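# Pack two boxes with parts and lids in bay

## Task

Fill two boxes, each with exactly one ball bearing, one guide carriage and one round knob. Close each with a lid that lies flat and is not upside down, and leave each box standing on the table, fully inside the taped bay.

## Robot and tools

ROBOT. Two arms: left_arm (base at about +0.051, +0.440, 0 m) and right_arm (base at about -0.031, -0.485, 0 m). The right arm has a five-finger right hand; the left arm has its mirror image. Two reference images come with the scene; show_instructions displays them again.

FRAMES. Scene frame: origin at table-top height midway between the nominal bases, +z up, +x out over the table, left_arm on the +y side (image left/right does not match arm names). Reported hand positions (m), quaternions (wxyz) and velocities are in this frame and may be a few cm off. Each arm is steered by its hand point: a spot 0.05 m in front of the palm and 0.15 m from the wrist flange along the fingers. Its +z runs along the straight fingers, +y out of the palm, +x across the palm away from the thumb on the right hand (toward the thumb on the left). Straight fingers extend 6-7 cm past the point and sit 6 cm behind it along -y. A wrist bracket on the little-finger side can strike objects, and with fingers level the wrist may hang up to 0.11 m (palm down) or 0.23 m (palm up) below the point, reaching the table first.

THE 28-NUMBER ROW (used by execute_actions and move). One flat list covering both arms, every value in [-1, 1]: left dx, dy, dz, rx, ry, rz; left little, ring, middle, index, thumb_bend, thumb_turn; left force_limit, speed; then the same 14 for the right arm. The six pose values are an offset, not a pose: measured along that arm's own Hand target axes, from the Hand target at the start of the action or move. Scale: 1.0 = 0.6 m for dx/dy/dz and 180 degrees for rx/ry/rz, which together form one rotation vector. All zeros means re-command the current Hand target. Finger values are absolute targets: -1 open/straight, +1 curled; thumb_turn -1 beside the palm, +1 opposite the fingers (needed to grip objects about 0.035-0.065 m thick, handles down to 0.025 m). force_limit maps -1..+1 to about 0..10 N at the fingertip (0..15 N for the two thumb motors). speed goes from near zero at -1 to full at +0.48 and above (a full stroke then takes 0.49 s). No value means no change: to keep a hand as it is, resend the eight numbers last sent to it; if none sent yet, use its hand_measured plus hand_force_limit and hand_speed. For a gentle grip close with speed -0.94 or lower. To grip harder, raise force_limit and send a target more closed than hand_measured.

TOOLS.
execute_actions(actions, cameras): actions is a list of actions; each action is a list of up to 15 rows, one row per 1/30 s step; a short action repeats its last row to fill 15 steps. Every row's offset counts from the action's start pose, not the previous row. Images return only for an empty list or when cameras names them (["all"] for every camera).
move(target, speed, blend, stop_force, zero, blocking, cameras): target is one row or a list of up to 15 rows, all offsets counted from the same starting Hand targets. speed: path top speed in m/s, 0.002-3.6, default 0.25 (turning up to twice that in rad/s), one value or one per target. blend: corner rounding in m per target, 0 = stop at each. stop_force: 3-120 N, ends an arm's path when its wrist sensor feels that much push against the motion; unreliable for light loose objects or while the hand rotates; leave it out when backing off a contact. zero (default true) re-zeroes before the move. blocking=false returns after about 0.5 s while the move continues (not allowed with stop_force). Paths are straight, do not avoid obstacles or the other arm, last 0.5-10 s.
wait(seconds 0-10), stop() brakes a running move, zoom_image(camera, region [x0,y0,x1,y1] pixels, up to 504x504) on cam_high, cam_work, cam_left_wrist or cam_right_wrist (672x504 each), zero_wrist_force(arm), finished_scene(scene=1).

RESULTS. Each call returns per-arm state: Hand target (last commanded pose after clipping; next offsets start there), end_effector_position/quat, velocities (omitted when joints read within noise), joint positions and torques, Wrist force/torque along the end effector axes plus the largest reading since last shown, and hand_measured, hand_stopped_by (moving, target, force, stalled, fault), hand_load_n (positive when pushed open; falls near 0 when a grip is lost) in motor order. move adds a "move:" line: done, off_target, moving, held or fault, plus limits such as paced (pose clipped) or held (steps withheld). Neither done nor off_target proves contact or its absence. Hand points often stop short of the target; resend the gap as an offset.

CAUTIONS. Orientation commands are clipped to 32 degrees from the measured one per step. Avoid paths near an arm's own base. Arms are stiff: aiming even slightly past a firm contact can trip a 10 s fault stop (contact force about 150 N, or wrist joint torque 24.6 N m). Never let the arms or hands collide or squeeze each other. Do not drop parts, release moving parts, slam into things, or let anything leave the table; that ends or fails the scene. Holding loads or straining toward unreachable poses heats motors (MOTOR HOT warning, brakes at 85 °C).

Each tool is called after "Call:" as name(argument=value, ...), one argument or row to a line, values as JSON.

Reference images:

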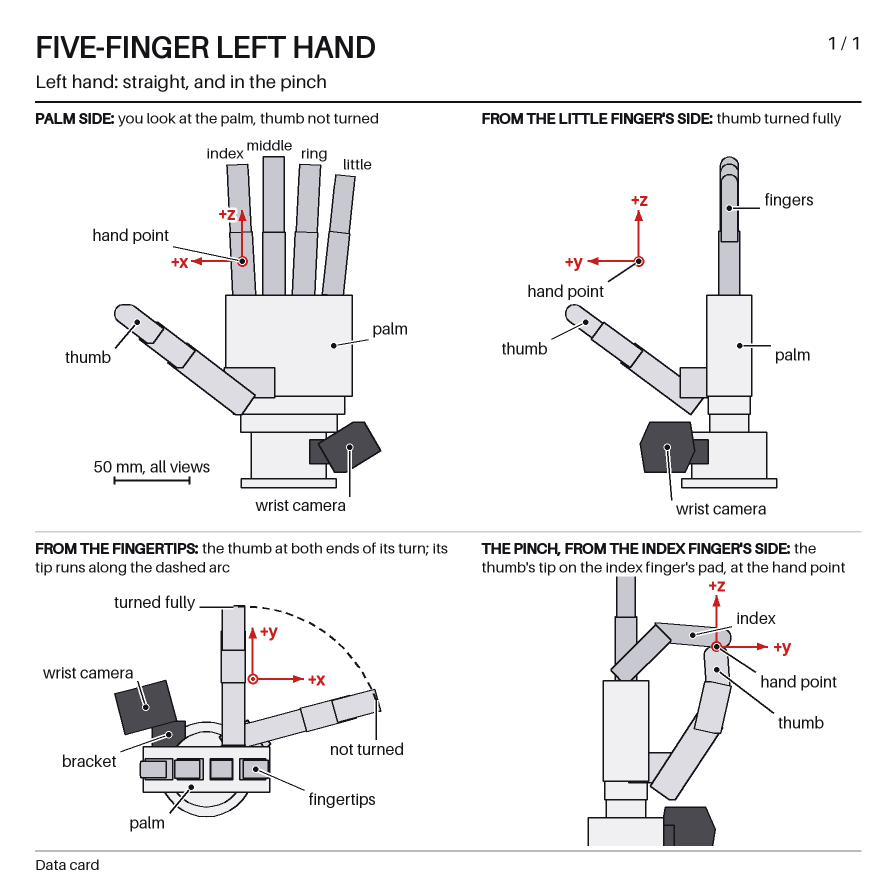

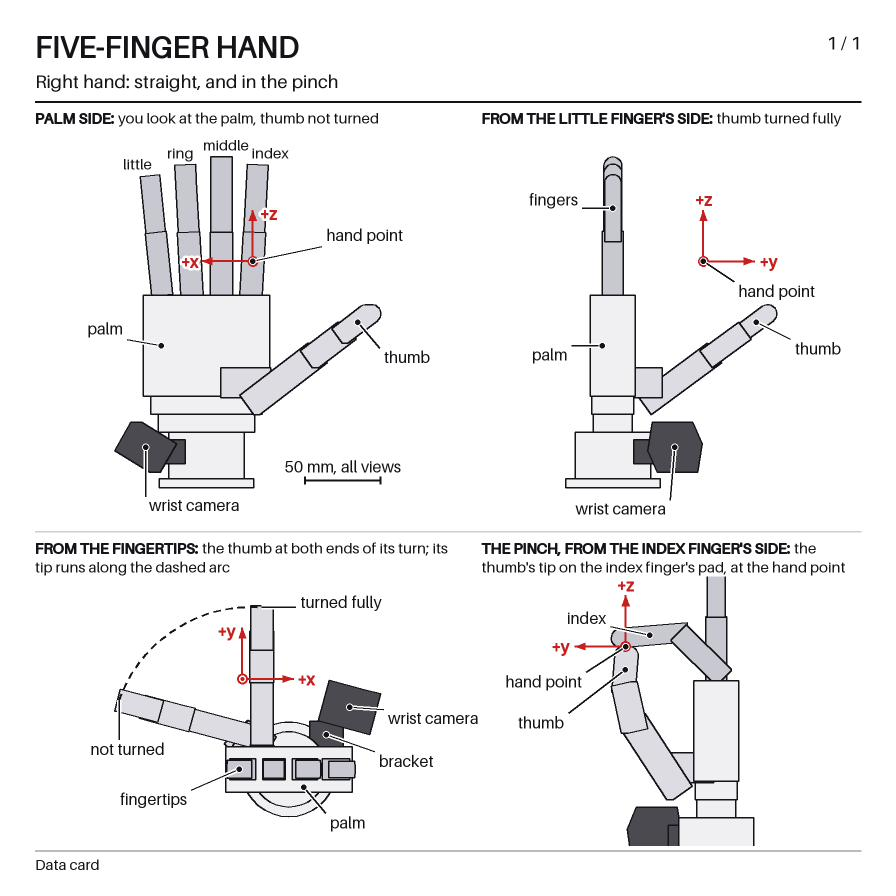

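## Session

Call:
execute_actions(
  actions=[],
)

Scene clock: 0.00 s.
left_arm: end_effector_position=(+0.2372, +0.2612, +0.1299) hand_measured=(-1.000, -1.000, -1.000, -1.000, -1.000, -1.000) hand_load_n=(+0.0, +0.0, +0.0, +0.0, +0.0, +0.0) hand_stopped_by=(target, target, target, target, target, target) hand_force_limit=0.00 hand_speed=-0.80 end_effector_quat_wxyz=(-0.231, +0.807, -0.522, +0.152) | right_arm: end_effector_position=(+0.1423, -0.1733, +0.2909) hand_measured=(-1.000, -1.000, -1.000, -1.000, -1.000, -1.000) hand_load_n=(+0.0, +0.0, +0.0, +0.0, +0.0, +0.0) hand_stopped_by=(target, target, target, target, target, target) hand_force_limit=0.00 hand_speed=-0.80 end_effector_quat_wxyz=(+0.237, +0.509, +0.827, -0.038)
Joint positions: left_arm=[2.777 -1.313 -2.247 2.404 -1.959 2.423] | right_arm=[1.153 -1.375 1.65 1.451 2.032 0.731]
Joint velocities: within noise
Joint torques (N m): no reading
Wrist force (N): no reading
Wrist torque (N m): no reading
Wrist force, peak (N): no reading
Hand target: left_arm +0.2372, +0.2612, +0.1299; -0.231, +0.807, -0.522, +0.152 | right_arm +0.1423, -0.1733, +0.2909; +0.237, +0.509, +0.827, -0.038

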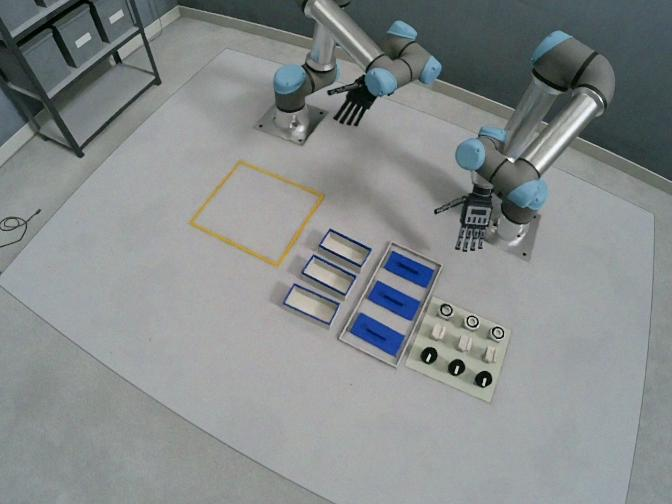

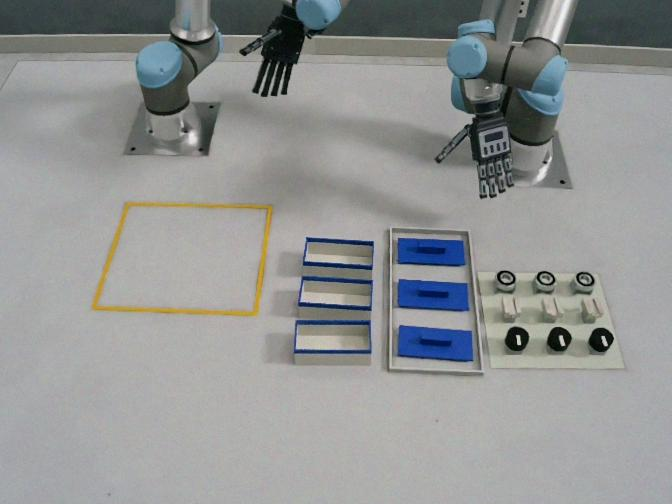

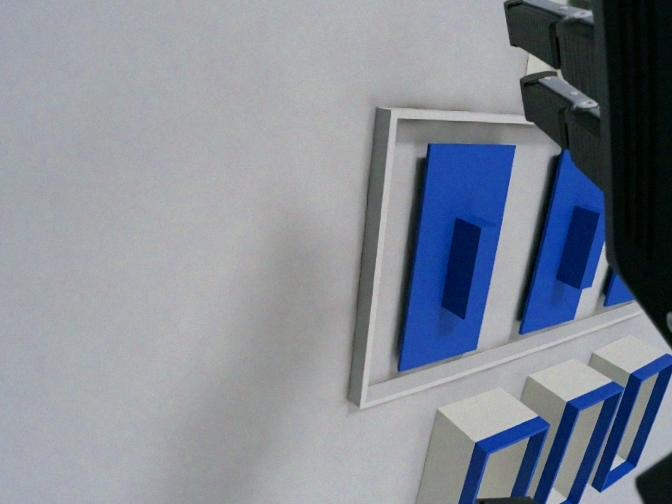

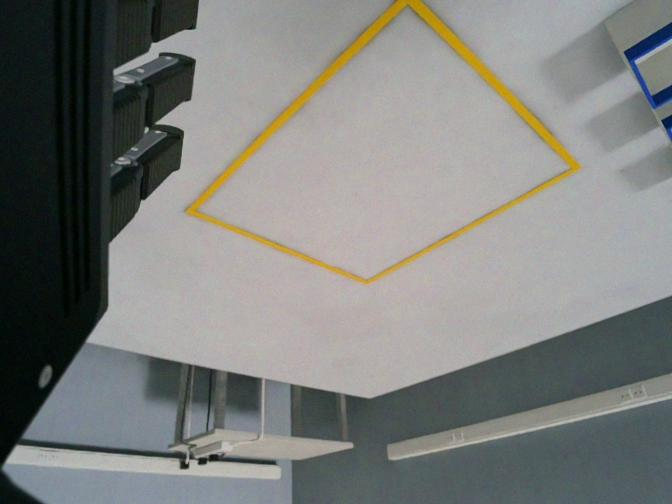

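Call:
zoom_image(
  camera="cam_work",
  region=[280, 220, 480, 380],
)

Call:
zoom_image(
  camera="cam_work",
  region=[470, 250, 640, 380],
)

Call:
zoom_image(
  camera="cam_work",
  region=[80, 180, 300, 340],
)

Call:
zoom_image(
  camera="cam_high",
  region=[270, 220, 520, 410],
)

Scaled by 2.520 from the camera's 672x504 image, which has a finer 960x720 frame.

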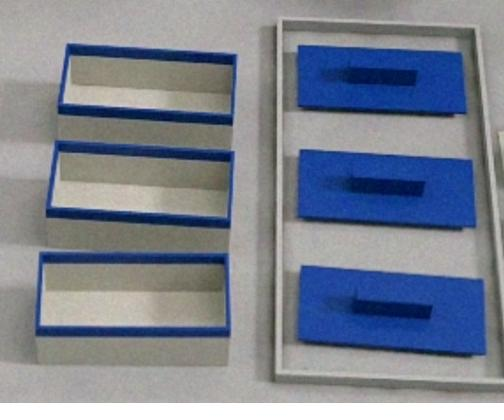

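Scaled by 2.965 from the camera's 672x504 image, which has a finer 960x720 frame.

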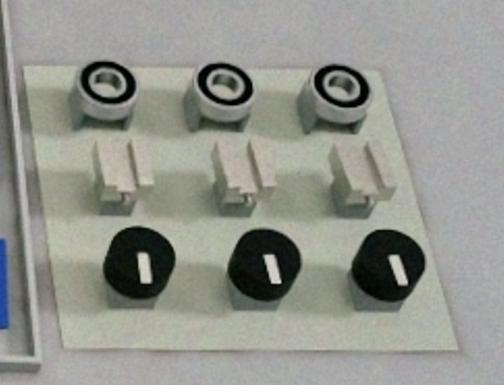

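Scaled by 2.291 from the camera's 672x504 image, which has a finer 960x720 frame.

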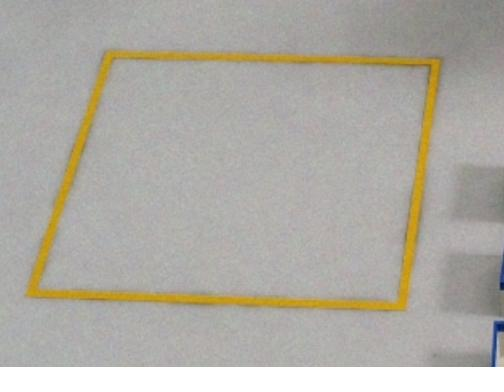

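Scaled by 2.016 from the camera's 672x504 image, which has a finer 960x720 frame.

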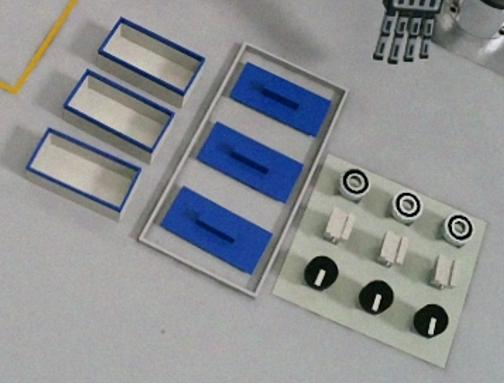

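Call:
zoom_image(
  camera="cam_work",
  region=[430, 0, 672, 220],
)

Call:
zoom_image(
  camera="cam_work",
  region=[100, 0, 342, 180],
)

Scaled by 2.083 from the camera's 672x504 image, which has a finer 960x720 frame.

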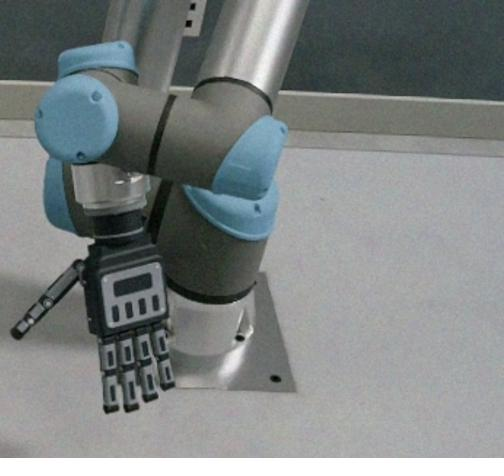

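Scaled by 2.083 from the camera's 672x504 image, which has a finer 960x720 frame.

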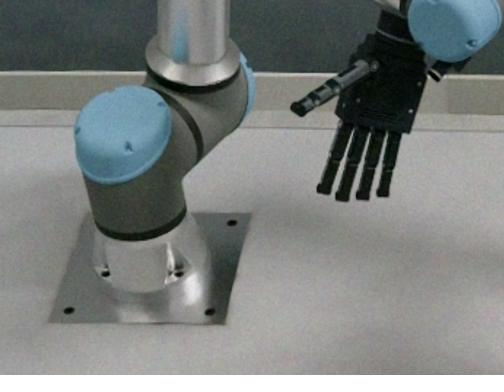

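Call:
move(
  target=[-0.0093,-0.4372,-0.0602,0.0705,0.0827,0.1059,-1,-1,-1,-1,-1,-1,0,-0.8,0,0,0,0,0,0,-1,-1,-1,-1,-1,-1,0,-0.8],
  speed=0.25,
  cameras=["all"],
)

Scene clock: 11.67 s.
left_arm: end_effector_position=(+0.4200, +0.3499, +0.2998) hand_measured=(-1.000, -1.000, -1.000, -1.000, -1.000, -1.000) hand_load_n=(+0.0, +0.0, +0.0, +0.0, +0.0, +0.0) hand_stopped_by=(target, target, target, target, target, target) hand_force_limit=0.00 hand_speed=-0.80 end_effector_quat_wxyz=(-0.271, +0.653, -0.653, +0.271) | right_arm: end_effector_position=(+0.1423, -0.1733, +0.2909) hand_measured=(-1.000, -1.000, -1.000, -1.000, -1.000, -1.000) hand_load_n=(+0.0, +0.0, +0.0, +0.0, +0.0, +0.0) hand_stopped_by=(target, target, target, target, target, target) hand_force_limit=0.00 hand_speed=-0.80 end_effector_quat_wxyz=(+0.237, +0.509, +0.827, -0.038)
Joint positions: left_arm=[3.496 -1.29 -1.809 2.284 -1.333 3.386] | right_arm=[1.153 -1.375 1.65 1.451 2.032 0.731]
Joint torques (N m): left_arm=[8.14 -4.91 25.45 -2.22 1.61 1.51] | right_arm=[-1.15 -25.25 -19.41 2.43 0.69 -0.22]
Wrist force (N): left_arm=[-0.3 -0.6 0.3] | right_arm=[0.1 -0.1 -0.1]
Wrist torque (N m): left_arm=[-0.10 0.05 -0.08] | right_arm=[-0.01 -0.01 0.00]
Wrist force, peak (N): left_arm=[-0.8 -2.1 0.2] | right_arm=[0.2 -0.5 -0.1]
Hand target: left_arm +0.4200, +0.3499, +0.2998; -0.271, +0.653, -0.653, +0.271 | right_arm +0.1423, -0.1733, +0.2909; +0.237, +0.509, +0.827, -0.038
Off the commanded pose: left_arm 0.000 m, 0 deg | right_arm 0.000 m, 0 deg.
move: done

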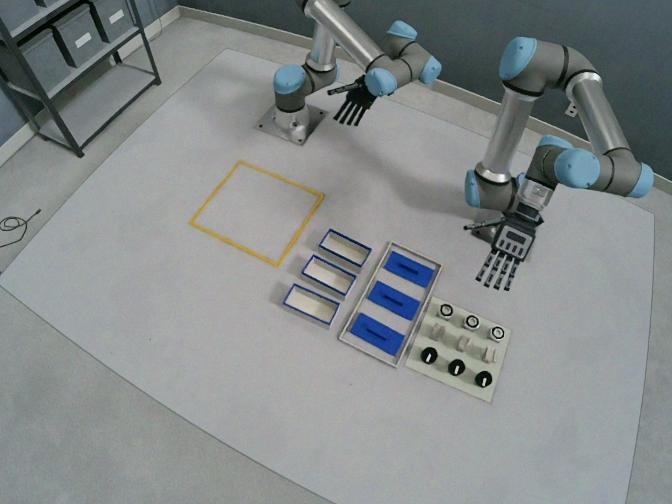

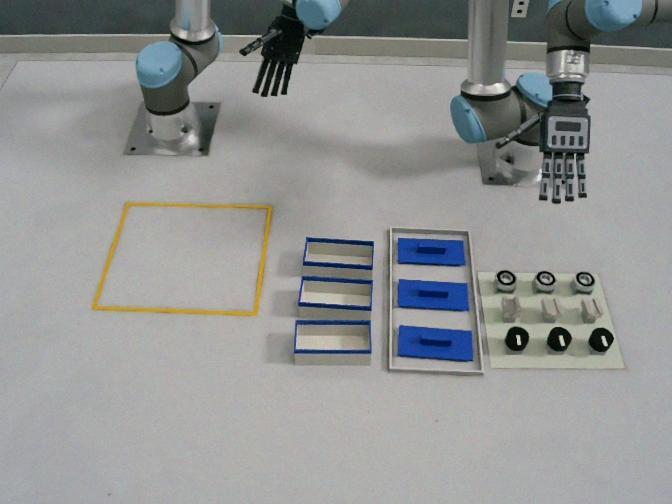

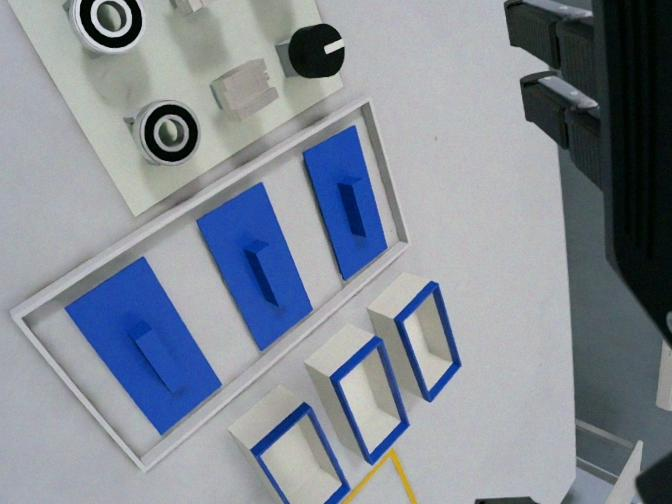

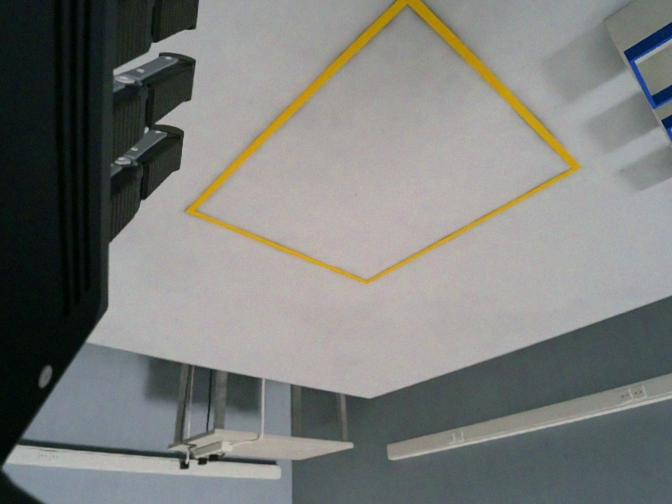

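Call:
zoom_image(
  camera="cam_left_wrist",
  region=[0, 0, 420, 250],
)

Call:
zoom_image(
  camera="cam_left_wrist",
  region=[0, 250, 500, 504],
)

Scaled by 1.200 from the camera's 672x504 image, which has a finer 960x720 frame.

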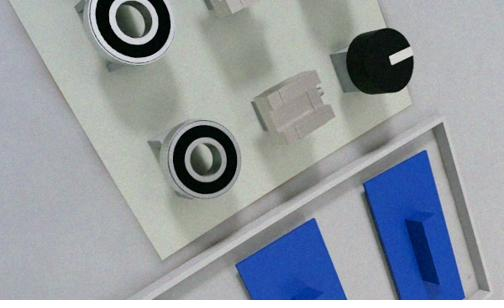

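Scaled by 1.008 from the camera's 672x504 image, which has a finer 960x720 frame.

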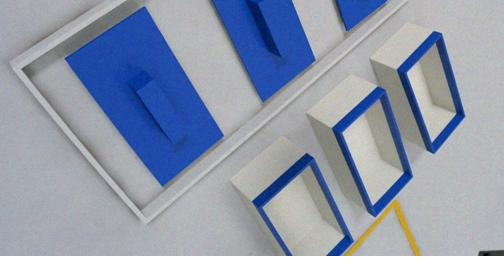

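Call:
zoom_image(
  camera="cam_work",
  region=[440, 60, 660, 220],
)

Scaled by 2.291 from the camera's 672x504 image, which has a finer 960x720 frame.

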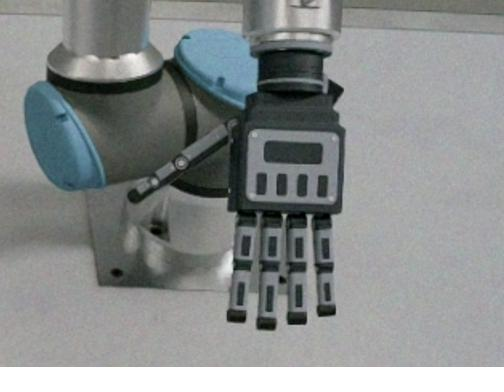

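Call:
move(
  target=[-0.2333,-0.1343,0.4501,0,0,0,1,1,-0.1,-0.1,-1,1,0,0.4,0,0,0,0,0,0,-1,-1,-1,-1,-1,-1,0,-0.8],
  speed=0.25,
  cameras=["all"],
)

Scene clock: 35.97 s.
left_arm: end_effector_position=(+0.6680, +0.4897, +0.1658) hand_measured=(+1.000, +1.000, -0.100, -0.100, -1.000, +1.000) hand_load_n=(+0.0, +0.0, +0.0, +0.0, +0.0, +0.0) hand_stopped_by=(target, target, target, target, target, target) hand_force_limit=0.00 hand_speed=0.40 end_effector_quat_wxyz=(-0.271, +0.653, -0.653, +0.271) | right_arm: end_effector_position=(+0.1423, -0.1733, +0.2909) hand_measured=(-1.000, -1.000, -1.000, -1.000, -1.000, -1.000) hand_load_n=(+0.0, +0.0, +0.0, +0.0, -0.5, +0.0) hand_stopped_by=(target, target, target, target, target, target) hand_force_limit=0.00 hand_speed=-0.80 end_effector_quat_wxyz=(+0.237, +0.509, +0.827, -0.038)
Joint positions: left_arm=[3.599 -1.971 -1.433 2.568 -1.262 3.465] | right_arm=[1.153 -1.375 1.65 1.451 2.032 0.731]
Joint torques (N m): left_arm=[-7.11 25.09 24.12 -2.39 -1.04 0.48] | right_arm=[-0.9 -26.12 -20.21 2.46 1.05 -0.28]
Wrist force (N): left_arm=[-0.2 -0.5 0.1] | right_arm=[0.0 -0.1 -0.1]
Wrist torque (N m): left_arm=[-0.07 0.06 -0.08] | right_arm=[-0.01 0.00 0.00]
Wrist force, peak (N): left_arm=[-0.9 -1.0 1.0] | right_arm=[-0.1 -0.6 -0.2]
Hand target: left_arm +0.6681, +0.4897, +0.1658; -0.271, +0.653, -0.653, +0.271 | right_arm +0.1423, -0.1733, +0.2909; +0.237, +0.509, +0.827, -0.038
Off the commanded pose: left_arm 0.000 m, 0 deg | right_arm 0.000 m, 0 deg.
move: done

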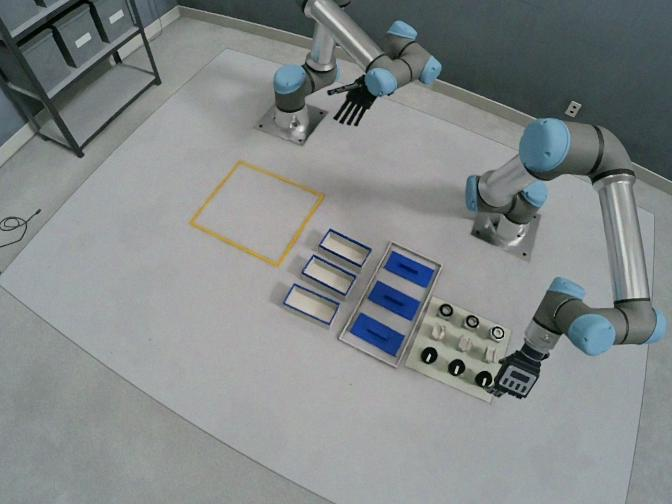

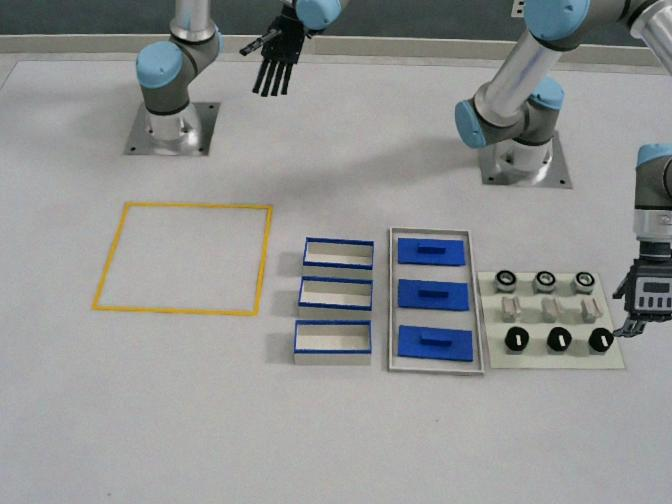

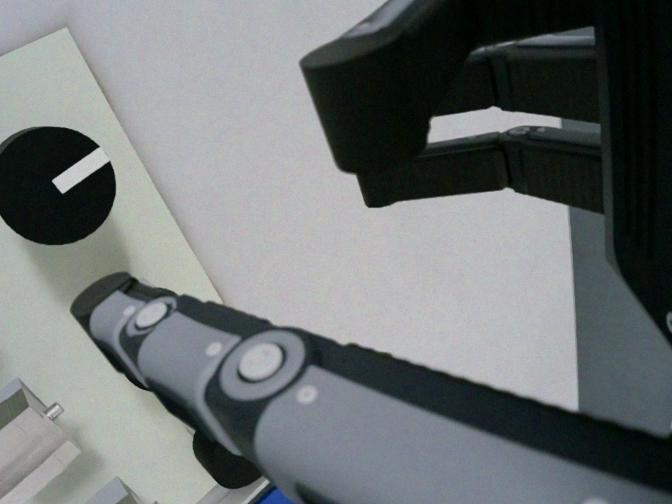

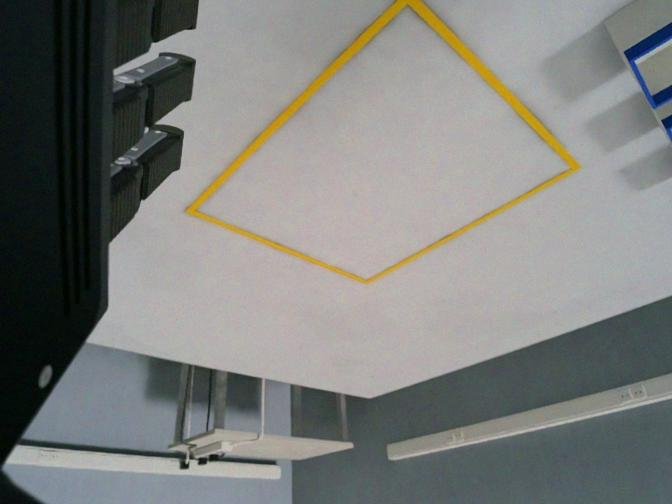

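Call:
zoom_image(
  camera="cam_work",
  region=[560, 240, 672, 380],
)

Call:
zoom_image(
  camera="cam_high",
  region=[420, 280, 560, 420],
)

Scaled by 3.600 from the camera's 672x504 image, which has a finer 960x720 frame.

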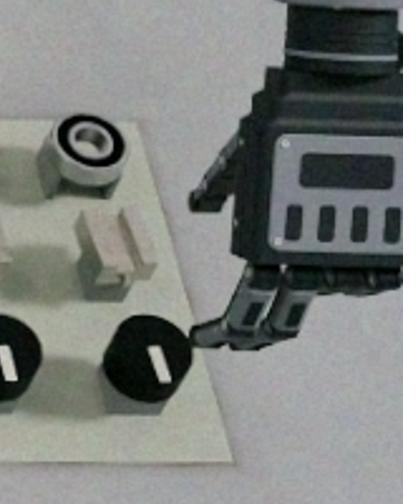

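Scaled by 3.600 from the camera's 672x504 image, which has a finer 960x720 frame.

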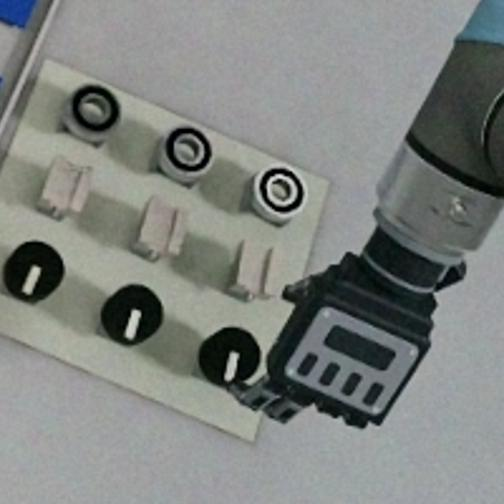

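Call:
move(
  target=[-0.015,0.0896,0.0424,0,0,0,1,1,-0.1,-0.1,-1,1,0,0.4,0,0,0,0,0,0,-1,-1,-1,-1,-1,-1,0,-0.8],
  speed=0.15,
  cameras=["cam_high","cam_work","cam_left_wrist"],
)

Call:
zoom_image(
  camera="cam_work",
  region=[560, 240, 672, 380],
)

Call:
zoom_image(
  camera="cam_high",
  region=[420, 290, 540, 420],
)

Scene clock: 40.87 s.
left_arm: end_effector_position=(+0.6481, +0.4987, +0.1099) hand_measured=(+1.000, +1.000, -0.100, -0.100, -1.000, +1.000) hand_load_n=(+0.0, +0.0, +0.0, +0.0, -0.5, +0.0) hand_stopped_by=(target, target, target, target, target, target) hand_force_limit=0.00 hand_speed=0.40 end_effector_quat_wxyz=(-0.271, +0.653, -0.653, +0.271) | right_arm: end_effector_position=(+0.1423, -0.1733, +0.2909) hand_measured=(-1.000, -1.000, -1.000, -1.000, -1.000, -1.000) hand_load_n=(+0.0, +0.0, +0.0, +0.0, +0.0, +0.0) hand_stopped_by=(target, target, target, target, target, target) hand_force_limit=0.00 hand_speed=-0.80 end_effector_quat_wxyz=(+0.237, +0.509, +0.827, -0.038)
Joint positions: left_arm=[3.636 -1.975 -1.58 2.71 -1.238 3.494] | right_arm=[1.153 -1.375 1.65 1.451 2.032 0.731]
Joint torques (N m): left_arm=[7.94 24.62 8.32 0.28 1.82 1.43] | right_arm=[-2.64 -23.79 -19.1 2.52 0.76 -0.23]
Wrist force (N): left_arm=[-0.6 -0.2 -0.1] | right_arm=[0.0 0.1 -0.1]
Wrist torque (N m): left_arm=[0.01 0.11 -0.12] | right_arm=[0.01 0.01 -0.01]
Wrist force, peak (N): left_arm=[0.5 -1.6 -0.5] | right_arm=[0.1 -0.4 -0.4]
Hand target: left_arm +0.6481, +0.4987, +0.1098; -0.271, +0.653, -0.653, +0.271 | right_arm +0.1423, -0.1733, +0.2909; +0.237, +0.509, +0.827, -0.038
Off the commanded pose: left_arm 0.000 m, 0 deg | right_arm 0.000 m, 0 deg.
move: done
Images, in order (width x height): cam_high 672x504, cam_work 672x504, cam_left_wrist 672x504.

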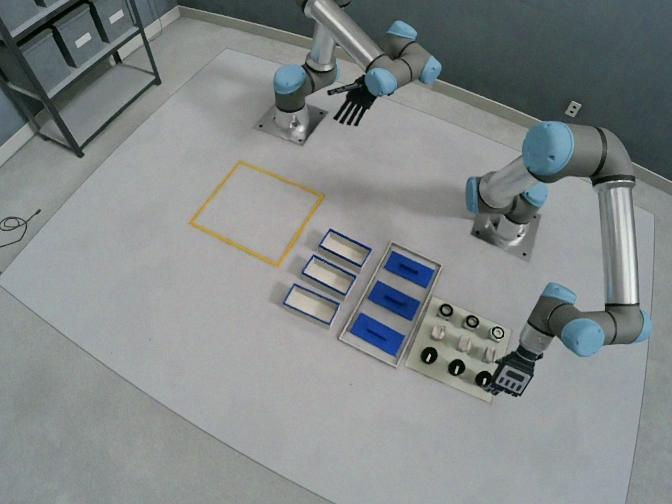

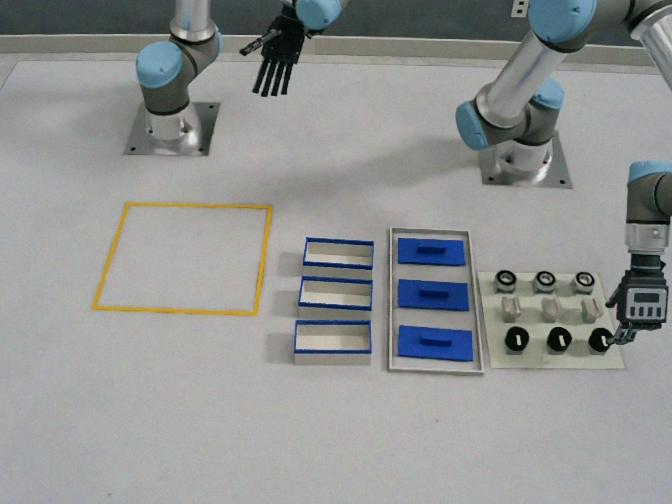

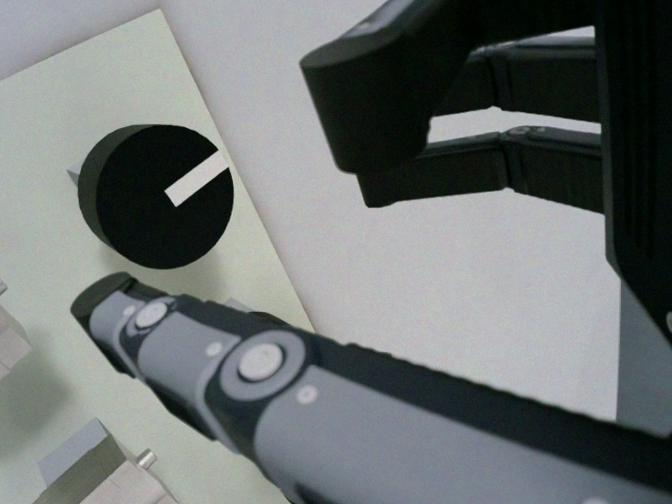

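Scaled by 3.600 from the camera's 672x504 image, which has a finer 960x720 frame.

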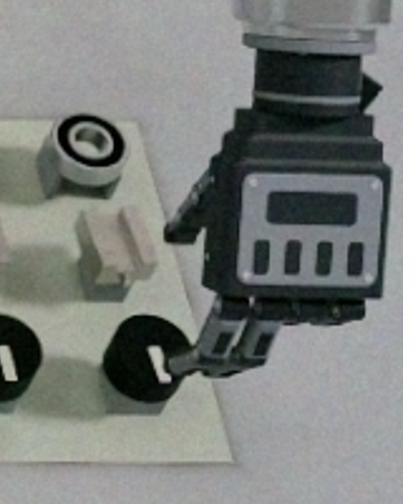

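Scaled by 3.877 from the camera's 672x504 image, which has a finer 960x720 frame.

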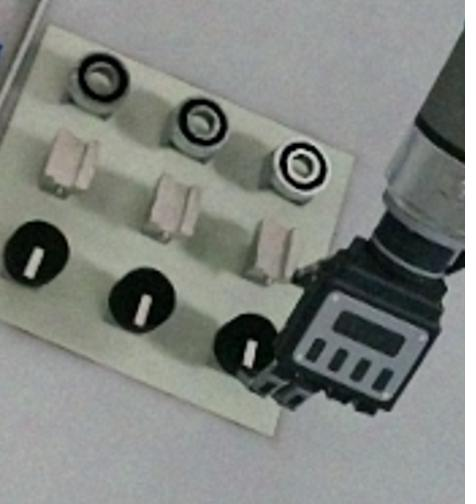

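Call:
move(
  target=[-0.1667,0.0472,0.0472,0,0,0,1,1,-0.4,-0.4,-1,1,0,0.4,0,0,0,0,0,0,-1,-1,-1,-1,-1,-1,0,-0.8],
  speed=0.2,
  cameras=["cam_work"],
)

Call:
move(
  target=[0,0.106,0.106,0,0,0,1,1,-0.4,-0.4,-1,1,0,0.4,0,0,0,0,0,0,-1,-1,-1,-1,-1,-1,0,-0.8],
  speed=0.03,
  stop_force=3,
  cameras=["cam_work","cam_left_wrist"],
)

Scene clock: 51.00 s.
left_arm: end_effector_position=(+0.6481, +0.5986, +0.0698) hand_measured=(+1.000, +1.000, -0.400, -0.400, -1.000, +1.000) hand_load_n=(+0.0, +0.0, +0.0, +0.0, +0.0, +0.0) hand_stopped_by=(target, target, target, target, target, target) hand_force_limit=0.00 hand_speed=0.40 end_effector_quat_wxyz=(-0.271, +0.653, -0.653, +0.271) | right_arm: end_effector_position=(+0.1423, -0.1733, +0.2909) hand_measured=(-1.000, -1.000, -1.000, -1.000, -1.000, -1.000) hand_load_n=(+0.0, +0.0, +0.0, +0.0, +0.0, +0.0) hand_stopped_by=(target, target, target, target, target, target) hand_force_limit=0.00 hand_speed=-0.80 end_effector_quat_wxyz=(+0.237, +0.509, +0.827, -0.038)
Joint positions: left_arm=[3.816 -2.092 -1.527 2.716 -1.122 3.644] | right_arm=[1.153 -1.375 1.65 1.451 2.032 0.731]
Joint torques (N m): left_arm=[8.12 27.55 22.58 -2.56 2.07 1.57] | right_arm=[-1.06 -24.82 -19.67 2.48 0.53 -0.5]
Wrist force (N): left_arm=[-0.2 -0.9 0.1] | right_arm=[0.1 -0.2 0.0]
Wrist torque (N m): left_arm=[-0.12 0.05 -0.06] | right_arm=[-0.02 -0.01 0.00]
Wrist force, peak (N): left_arm=[-1.5 -0.3 0.3] | right_arm=[-0.4 -0.4 -0.4]
Hand target: left_arm +0.6481, +0.5987, +0.0697; -0.271, +0.653, -0.653, +0.271 | right_arm +0.1423, -0.1733, +0.2909; +0.237, +0.509, +0.827, -0.038
Off the commanded pose: left_arm 0.000 m, 0 deg | right_arm 0.000 m, 0 deg.
move: done
Images, in order (width x height): cam_work 672x504.

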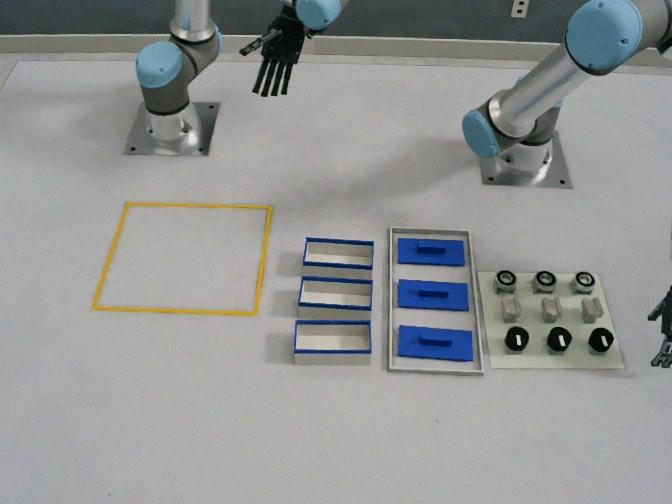

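Scene clock: 53.63 s.
left_arm: end_effector_position=(+0.6481, +0.5987, +0.0284) hand_measured=(+1.000, +1.000, -0.400, -0.400, -1.000, +1.000) hand_load_n=(+0.0, +0.0, +0.0, +0.0, +0.0, +0.0) hand_stopped_by=(target, target, target, target, target, target) hand_force_limit=0.00 hand_speed=0.40 end_effector_quat_wxyz=(-0.270, +0.653, -0.653, +0.271) | right_arm: end_effector_position=(+0.1423, -0.1733, +0.2909) hand_measured=(-1.000, -1.000, -1.000, -1.000, -1.000, -1.000) hand_load_n=(+0.0, +0.0, +0.0, +0.0, +0.0, +0.0) hand_stopped_by=(target, target, target, target, target, target) hand_force_limit=0.00 hand_speed=-0.80 end_effector_quat_wxyz=(+0.237, +0.509, +0.827, -0.038)
Joint positions: left_arm=[3.816 -2.141 -1.568 2.806 -1.122 3.644] | right_arm=[1.153 -1.375 1.65 1.451 2.032 0.731]
Joint torques (N m): left_arm=[3.43 50.45 22.47 -2.28 -0.24 0.26] | right_arm=[-1.52 -23.99 -19.52 2.37 0.82 -0.74]
Wrist force (N): left_arm=[0.3 -3.6 -2.7] | right_arm=[-0.3 0.0 -0.2]
Wrist torque (N m): left_arm=[-0.03 0.01 0.00] | right_arm=[0.01 0.06 -0.02]
Wrist force, peak (N): left_arm=[0.1 -21.8 -23.6] | right_arm=[0.1 -0.2 -0.4]
Hand target: left_arm +0.6481, +0.5987, +0.0284; -0.270, +0.653, -0.653, +0.271 (not the last commanded pose) | right_arm +0.1423, -0.1733, +0.2909; +0.237, +0.509, +0.827, -0.038
Off the commanded pose: left_arm 0.049 m, 0 deg | right_arm 0.000 m, 0 deg.
move: contact (left_arm)
Images, in order (width x height): cam_work 672x504, cam_left_wrist 672x504.

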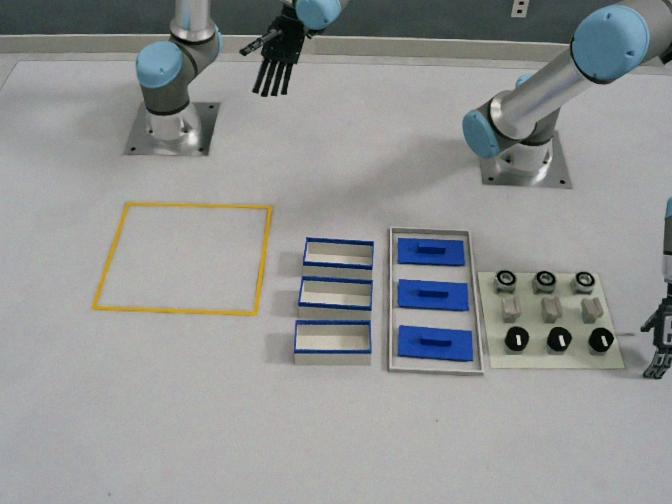

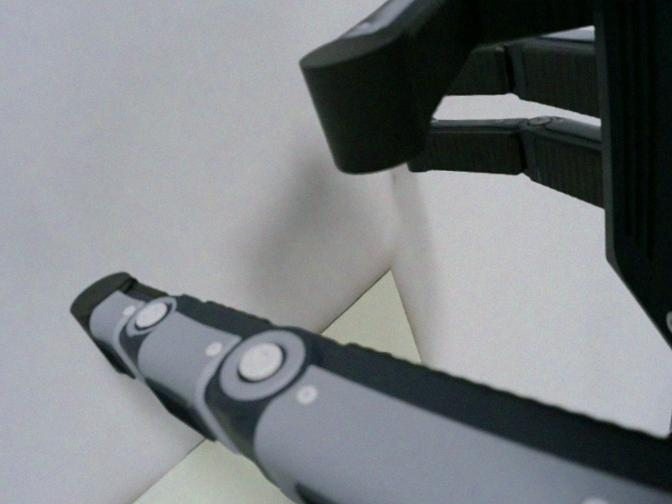

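Call:
zoom_image(
  camera="cam_work",
  region=[572, 290, 672, 390],
)

Call:
zoom_image(
  camera="cam_left_wrist",
  region=[40, 140, 500, 504],
)

Scaled by 5.040 from the camera's 672x504 image, which has a finer 960x720 frame.

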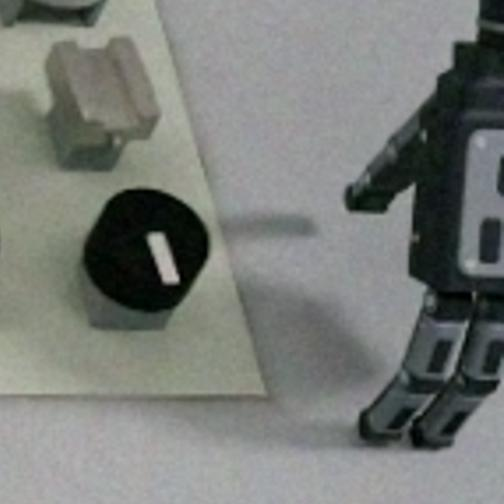

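Scaled by 1.096 from the camera's 672x504 image, which has a finer 960x720 frame.

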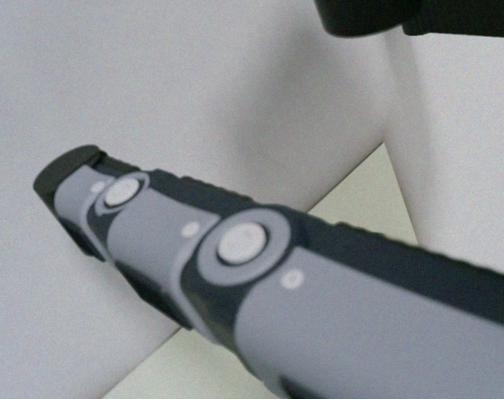

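Call:
move(
  target=[
    [0,-0.0643,-0.0808,0,0,0,1,1,-0.4,-0.4,-1,1,0,0.4,0,0,0,0,0,0,-1,-1,-1,-1,-1,-1,0,-0.8],
    [0.1612,-0.0643,-0.0808,0,0,0,1,1,-0.4,-0.4,-1,1,0,0.4,0,0,0,0,0,0,-1,-1,-1,-1,-1,-1,0,-0.8],
  ],
  speed=0.15,
  blend=[0.02,0],
  cameras=["cam_work","cam_left_wrist"],
)

Call:
zoom_image(
  camera="cam_work",
  region=[572, 260, 672, 380],
)

Scene clock: 57.53 s.
left_arm: end_effector_position=(+0.6410, +0.5020, +0.0899) hand_measured=(+1.000, +1.000, -0.400, -0.400, -1.000, +1.000) hand_load_n=(+0.0, +0.0, +0.0, +0.0, +0.0, +0.0) hand_stopped_by=(target, target, target, target, target, target) hand_force_limit=0.00 hand_speed=0.40 end_effector_quat_wxyz=(-0.270, +0.653, -0.653, +0.271) | right_arm: end_effector_position=(+0.1423, -0.1733, +0.2909) hand_measured=(-1.000, -1.000, -1.000, -1.000, -1.000, -1.000) hand_load_n=(+0.0, +0.0, +0.0, +0.0, +0.0, +0.0) hand_stopped_by=(target, target, target, target, target, target) hand_force_limit=0.00 hand_speed=-0.80 end_effector_quat_wxyz=(+0.237, +0.509, +0.827, -0.038)
Joint positions: left_arm=[3.65 -1.982 -1.627 2.76 -1.229 3.505] | right_arm=[1.153 -1.375 1.65 1.451 2.032 0.731]
Joint torques (N m): left_arm=[-6.19 49.16 6.68 0.49 -0.94 -1.33] | right_arm=[-1.53 -23.83 -19.48 2.31 0.68 -0.57]
Wrist force (N): left_arm=[-0.6 -0.4 0.0] | right_arm=[0.1 -0.1 0.0]
Wrist torque (N m): left_arm=[-0.05 0.12 0.00] | right_arm=[-0.02 -0.02 0.00]
Wrist force, peak (N): left_arm=[0.3 -3.6 -3.1] | right_arm=[-0.1 -0.3 -0.5]
Hand target: left_arm +0.6410, +0.5020, +0.0899; -0.270, +0.653, -0.653, +0.271 | right_arm +0.1423, -0.1733, +0.2909; +0.237, +0.509, +0.827, -0.038
Off the commanded pose: left_arm 0.000 m, 0 deg | right_arm 0.000 m, 0 deg.
move: done
Images, in order (width x height): cam_work 672x504, cam_left_wrist 672x504.

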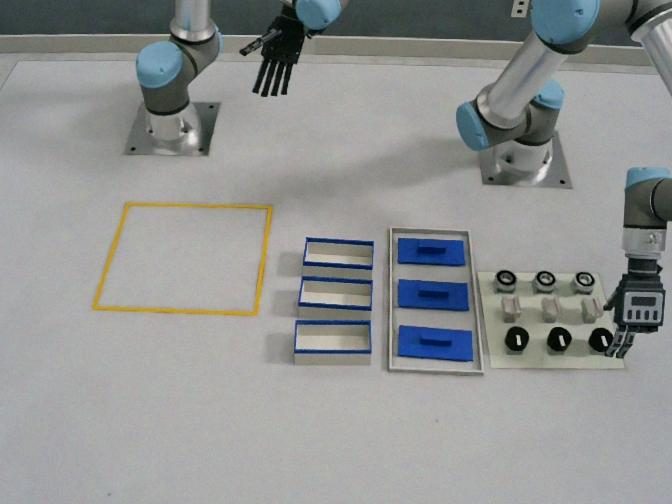

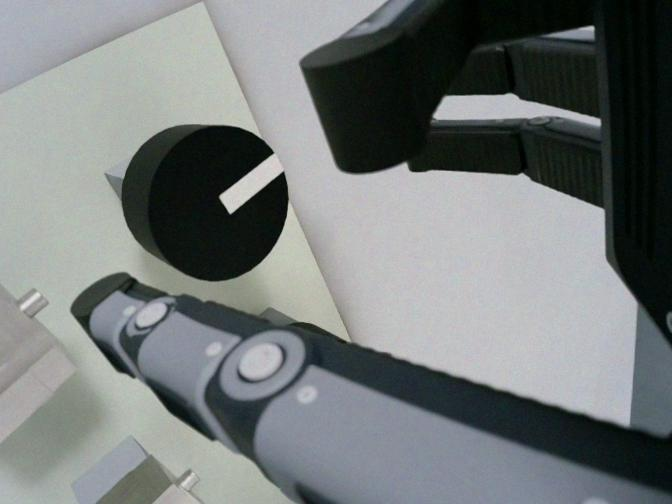

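Scaled by 4.200 from the camera's 672x504 image, which has a finer 960x720 frame.

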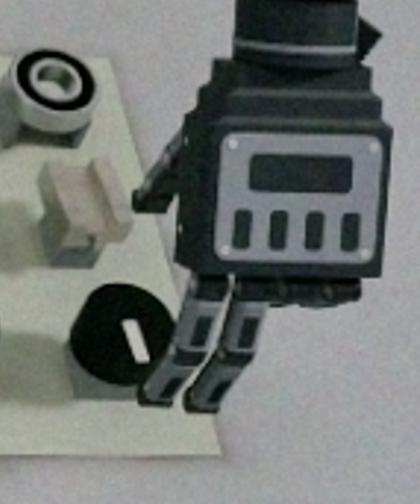

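Call:
move(
  target=[0,0.0613,0.0613,0,0,0,1,1,-0.4,-0.4,-1,1,0,0.4,0,0,0,0,0,0,-1,-1,-1,-1,-1,-1,0,-0.8],
  speed=0.03,
  stop_force=5,
  cameras=["cam_work","cam_left_wrist"],
)

Call:
zoom_image(
  camera="cam_work",
  region=[572, 260, 672, 380],
)

Scene clock: 60.77 s.
left_arm: end_effector_position=(+0.6410, +0.5020, +0.0379) hand_measured=(+1.000, +1.000, -0.400, -0.400, -1.000, +1.000) hand_load_n=(+0.0, +0.0, +0.0, +0.0, +0.0, +0.0) hand_stopped_by=(target, target, target, target, target, target) hand_force_limit=0.00 hand_speed=0.40 end_effector_quat_wxyz=(-0.270, +0.653, -0.654, +0.271) | right_arm: end_effector_position=(+0.1423, -0.1733, +0.2909) hand_measured=(-1.000, -1.000, -1.000, -1.000, -1.000, -1.000) hand_load_n=(+0.0, +0.0, +0.0, +0.0, +0.0, +0.0) hand_stopped_by=(target, target, target, target, target, target) hand_force_limit=0.00 hand_speed=-0.80 end_effector_quat_wxyz=(+0.237, +0.509, +0.827, -0.038)
Joint positions: left_arm=[3.65 -2.044 -1.685 2.881 -1.229 3.505] | right_arm=[1.153 -1.375 1.65 1.451 2.032 0.731]
Joint torques (N m): left_arm=[-6.9 23.84 6.1 0.35 -1.1 -1.34] | right_arm=[-0.94 -24.82 -19.41 2.35 0.47 -0.56]
Wrist force (N): left_arm=[-0.4 -0.7 0.0] | right_arm=[0.0 -0.1 -0.1]
Wrist torque (N m): left_arm=[-0.08 0.07 0.02] | right_arm=[-0.01 0.00 0.00]
Wrist force, peak (N): left_arm=[-0.4 -0.9 -0.3] | right_arm=[0.1 -0.4 -0.3]
Hand target: left_arm +0.6410, +0.5020, +0.0379; -0.270, +0.653, -0.653, +0.271 | right_arm +0.1423, -0.1733, +0.2909; +0.237, +0.509, +0.827, -0.038
Off the commanded pose: left_arm 0.000 m, 0 deg | right_arm 0.000 m, 0 deg.
move: done
Images, in order (width x height): cam_work 672x504, cam_left_wrist 672x504.

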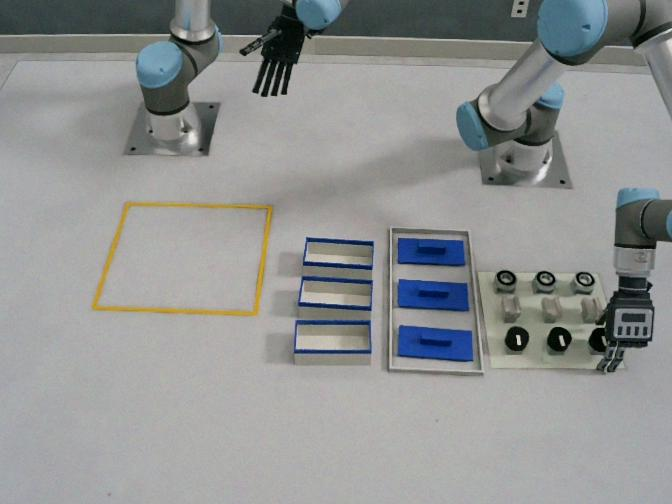

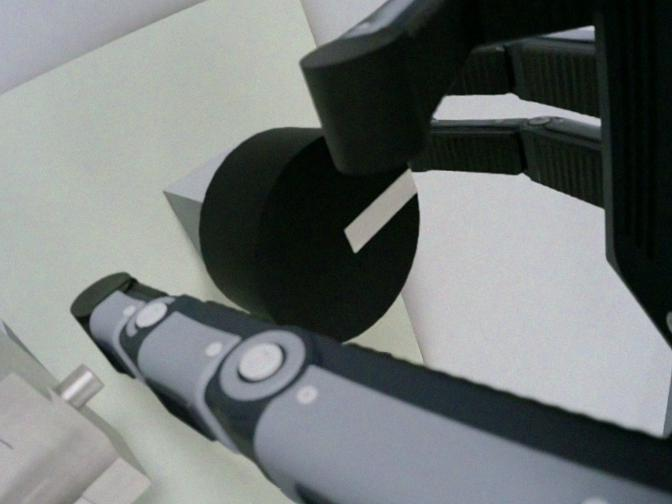

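Scaled by 4.200 from the camera's 672x504 image, which has a finer 960x720 frame.

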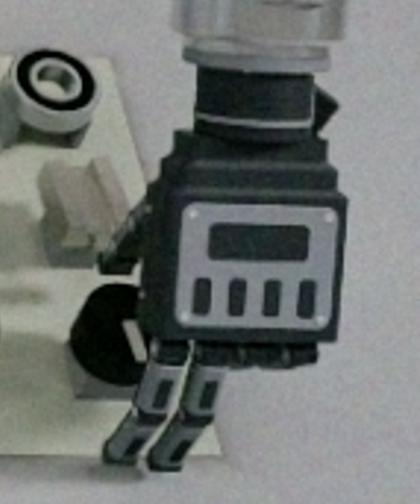

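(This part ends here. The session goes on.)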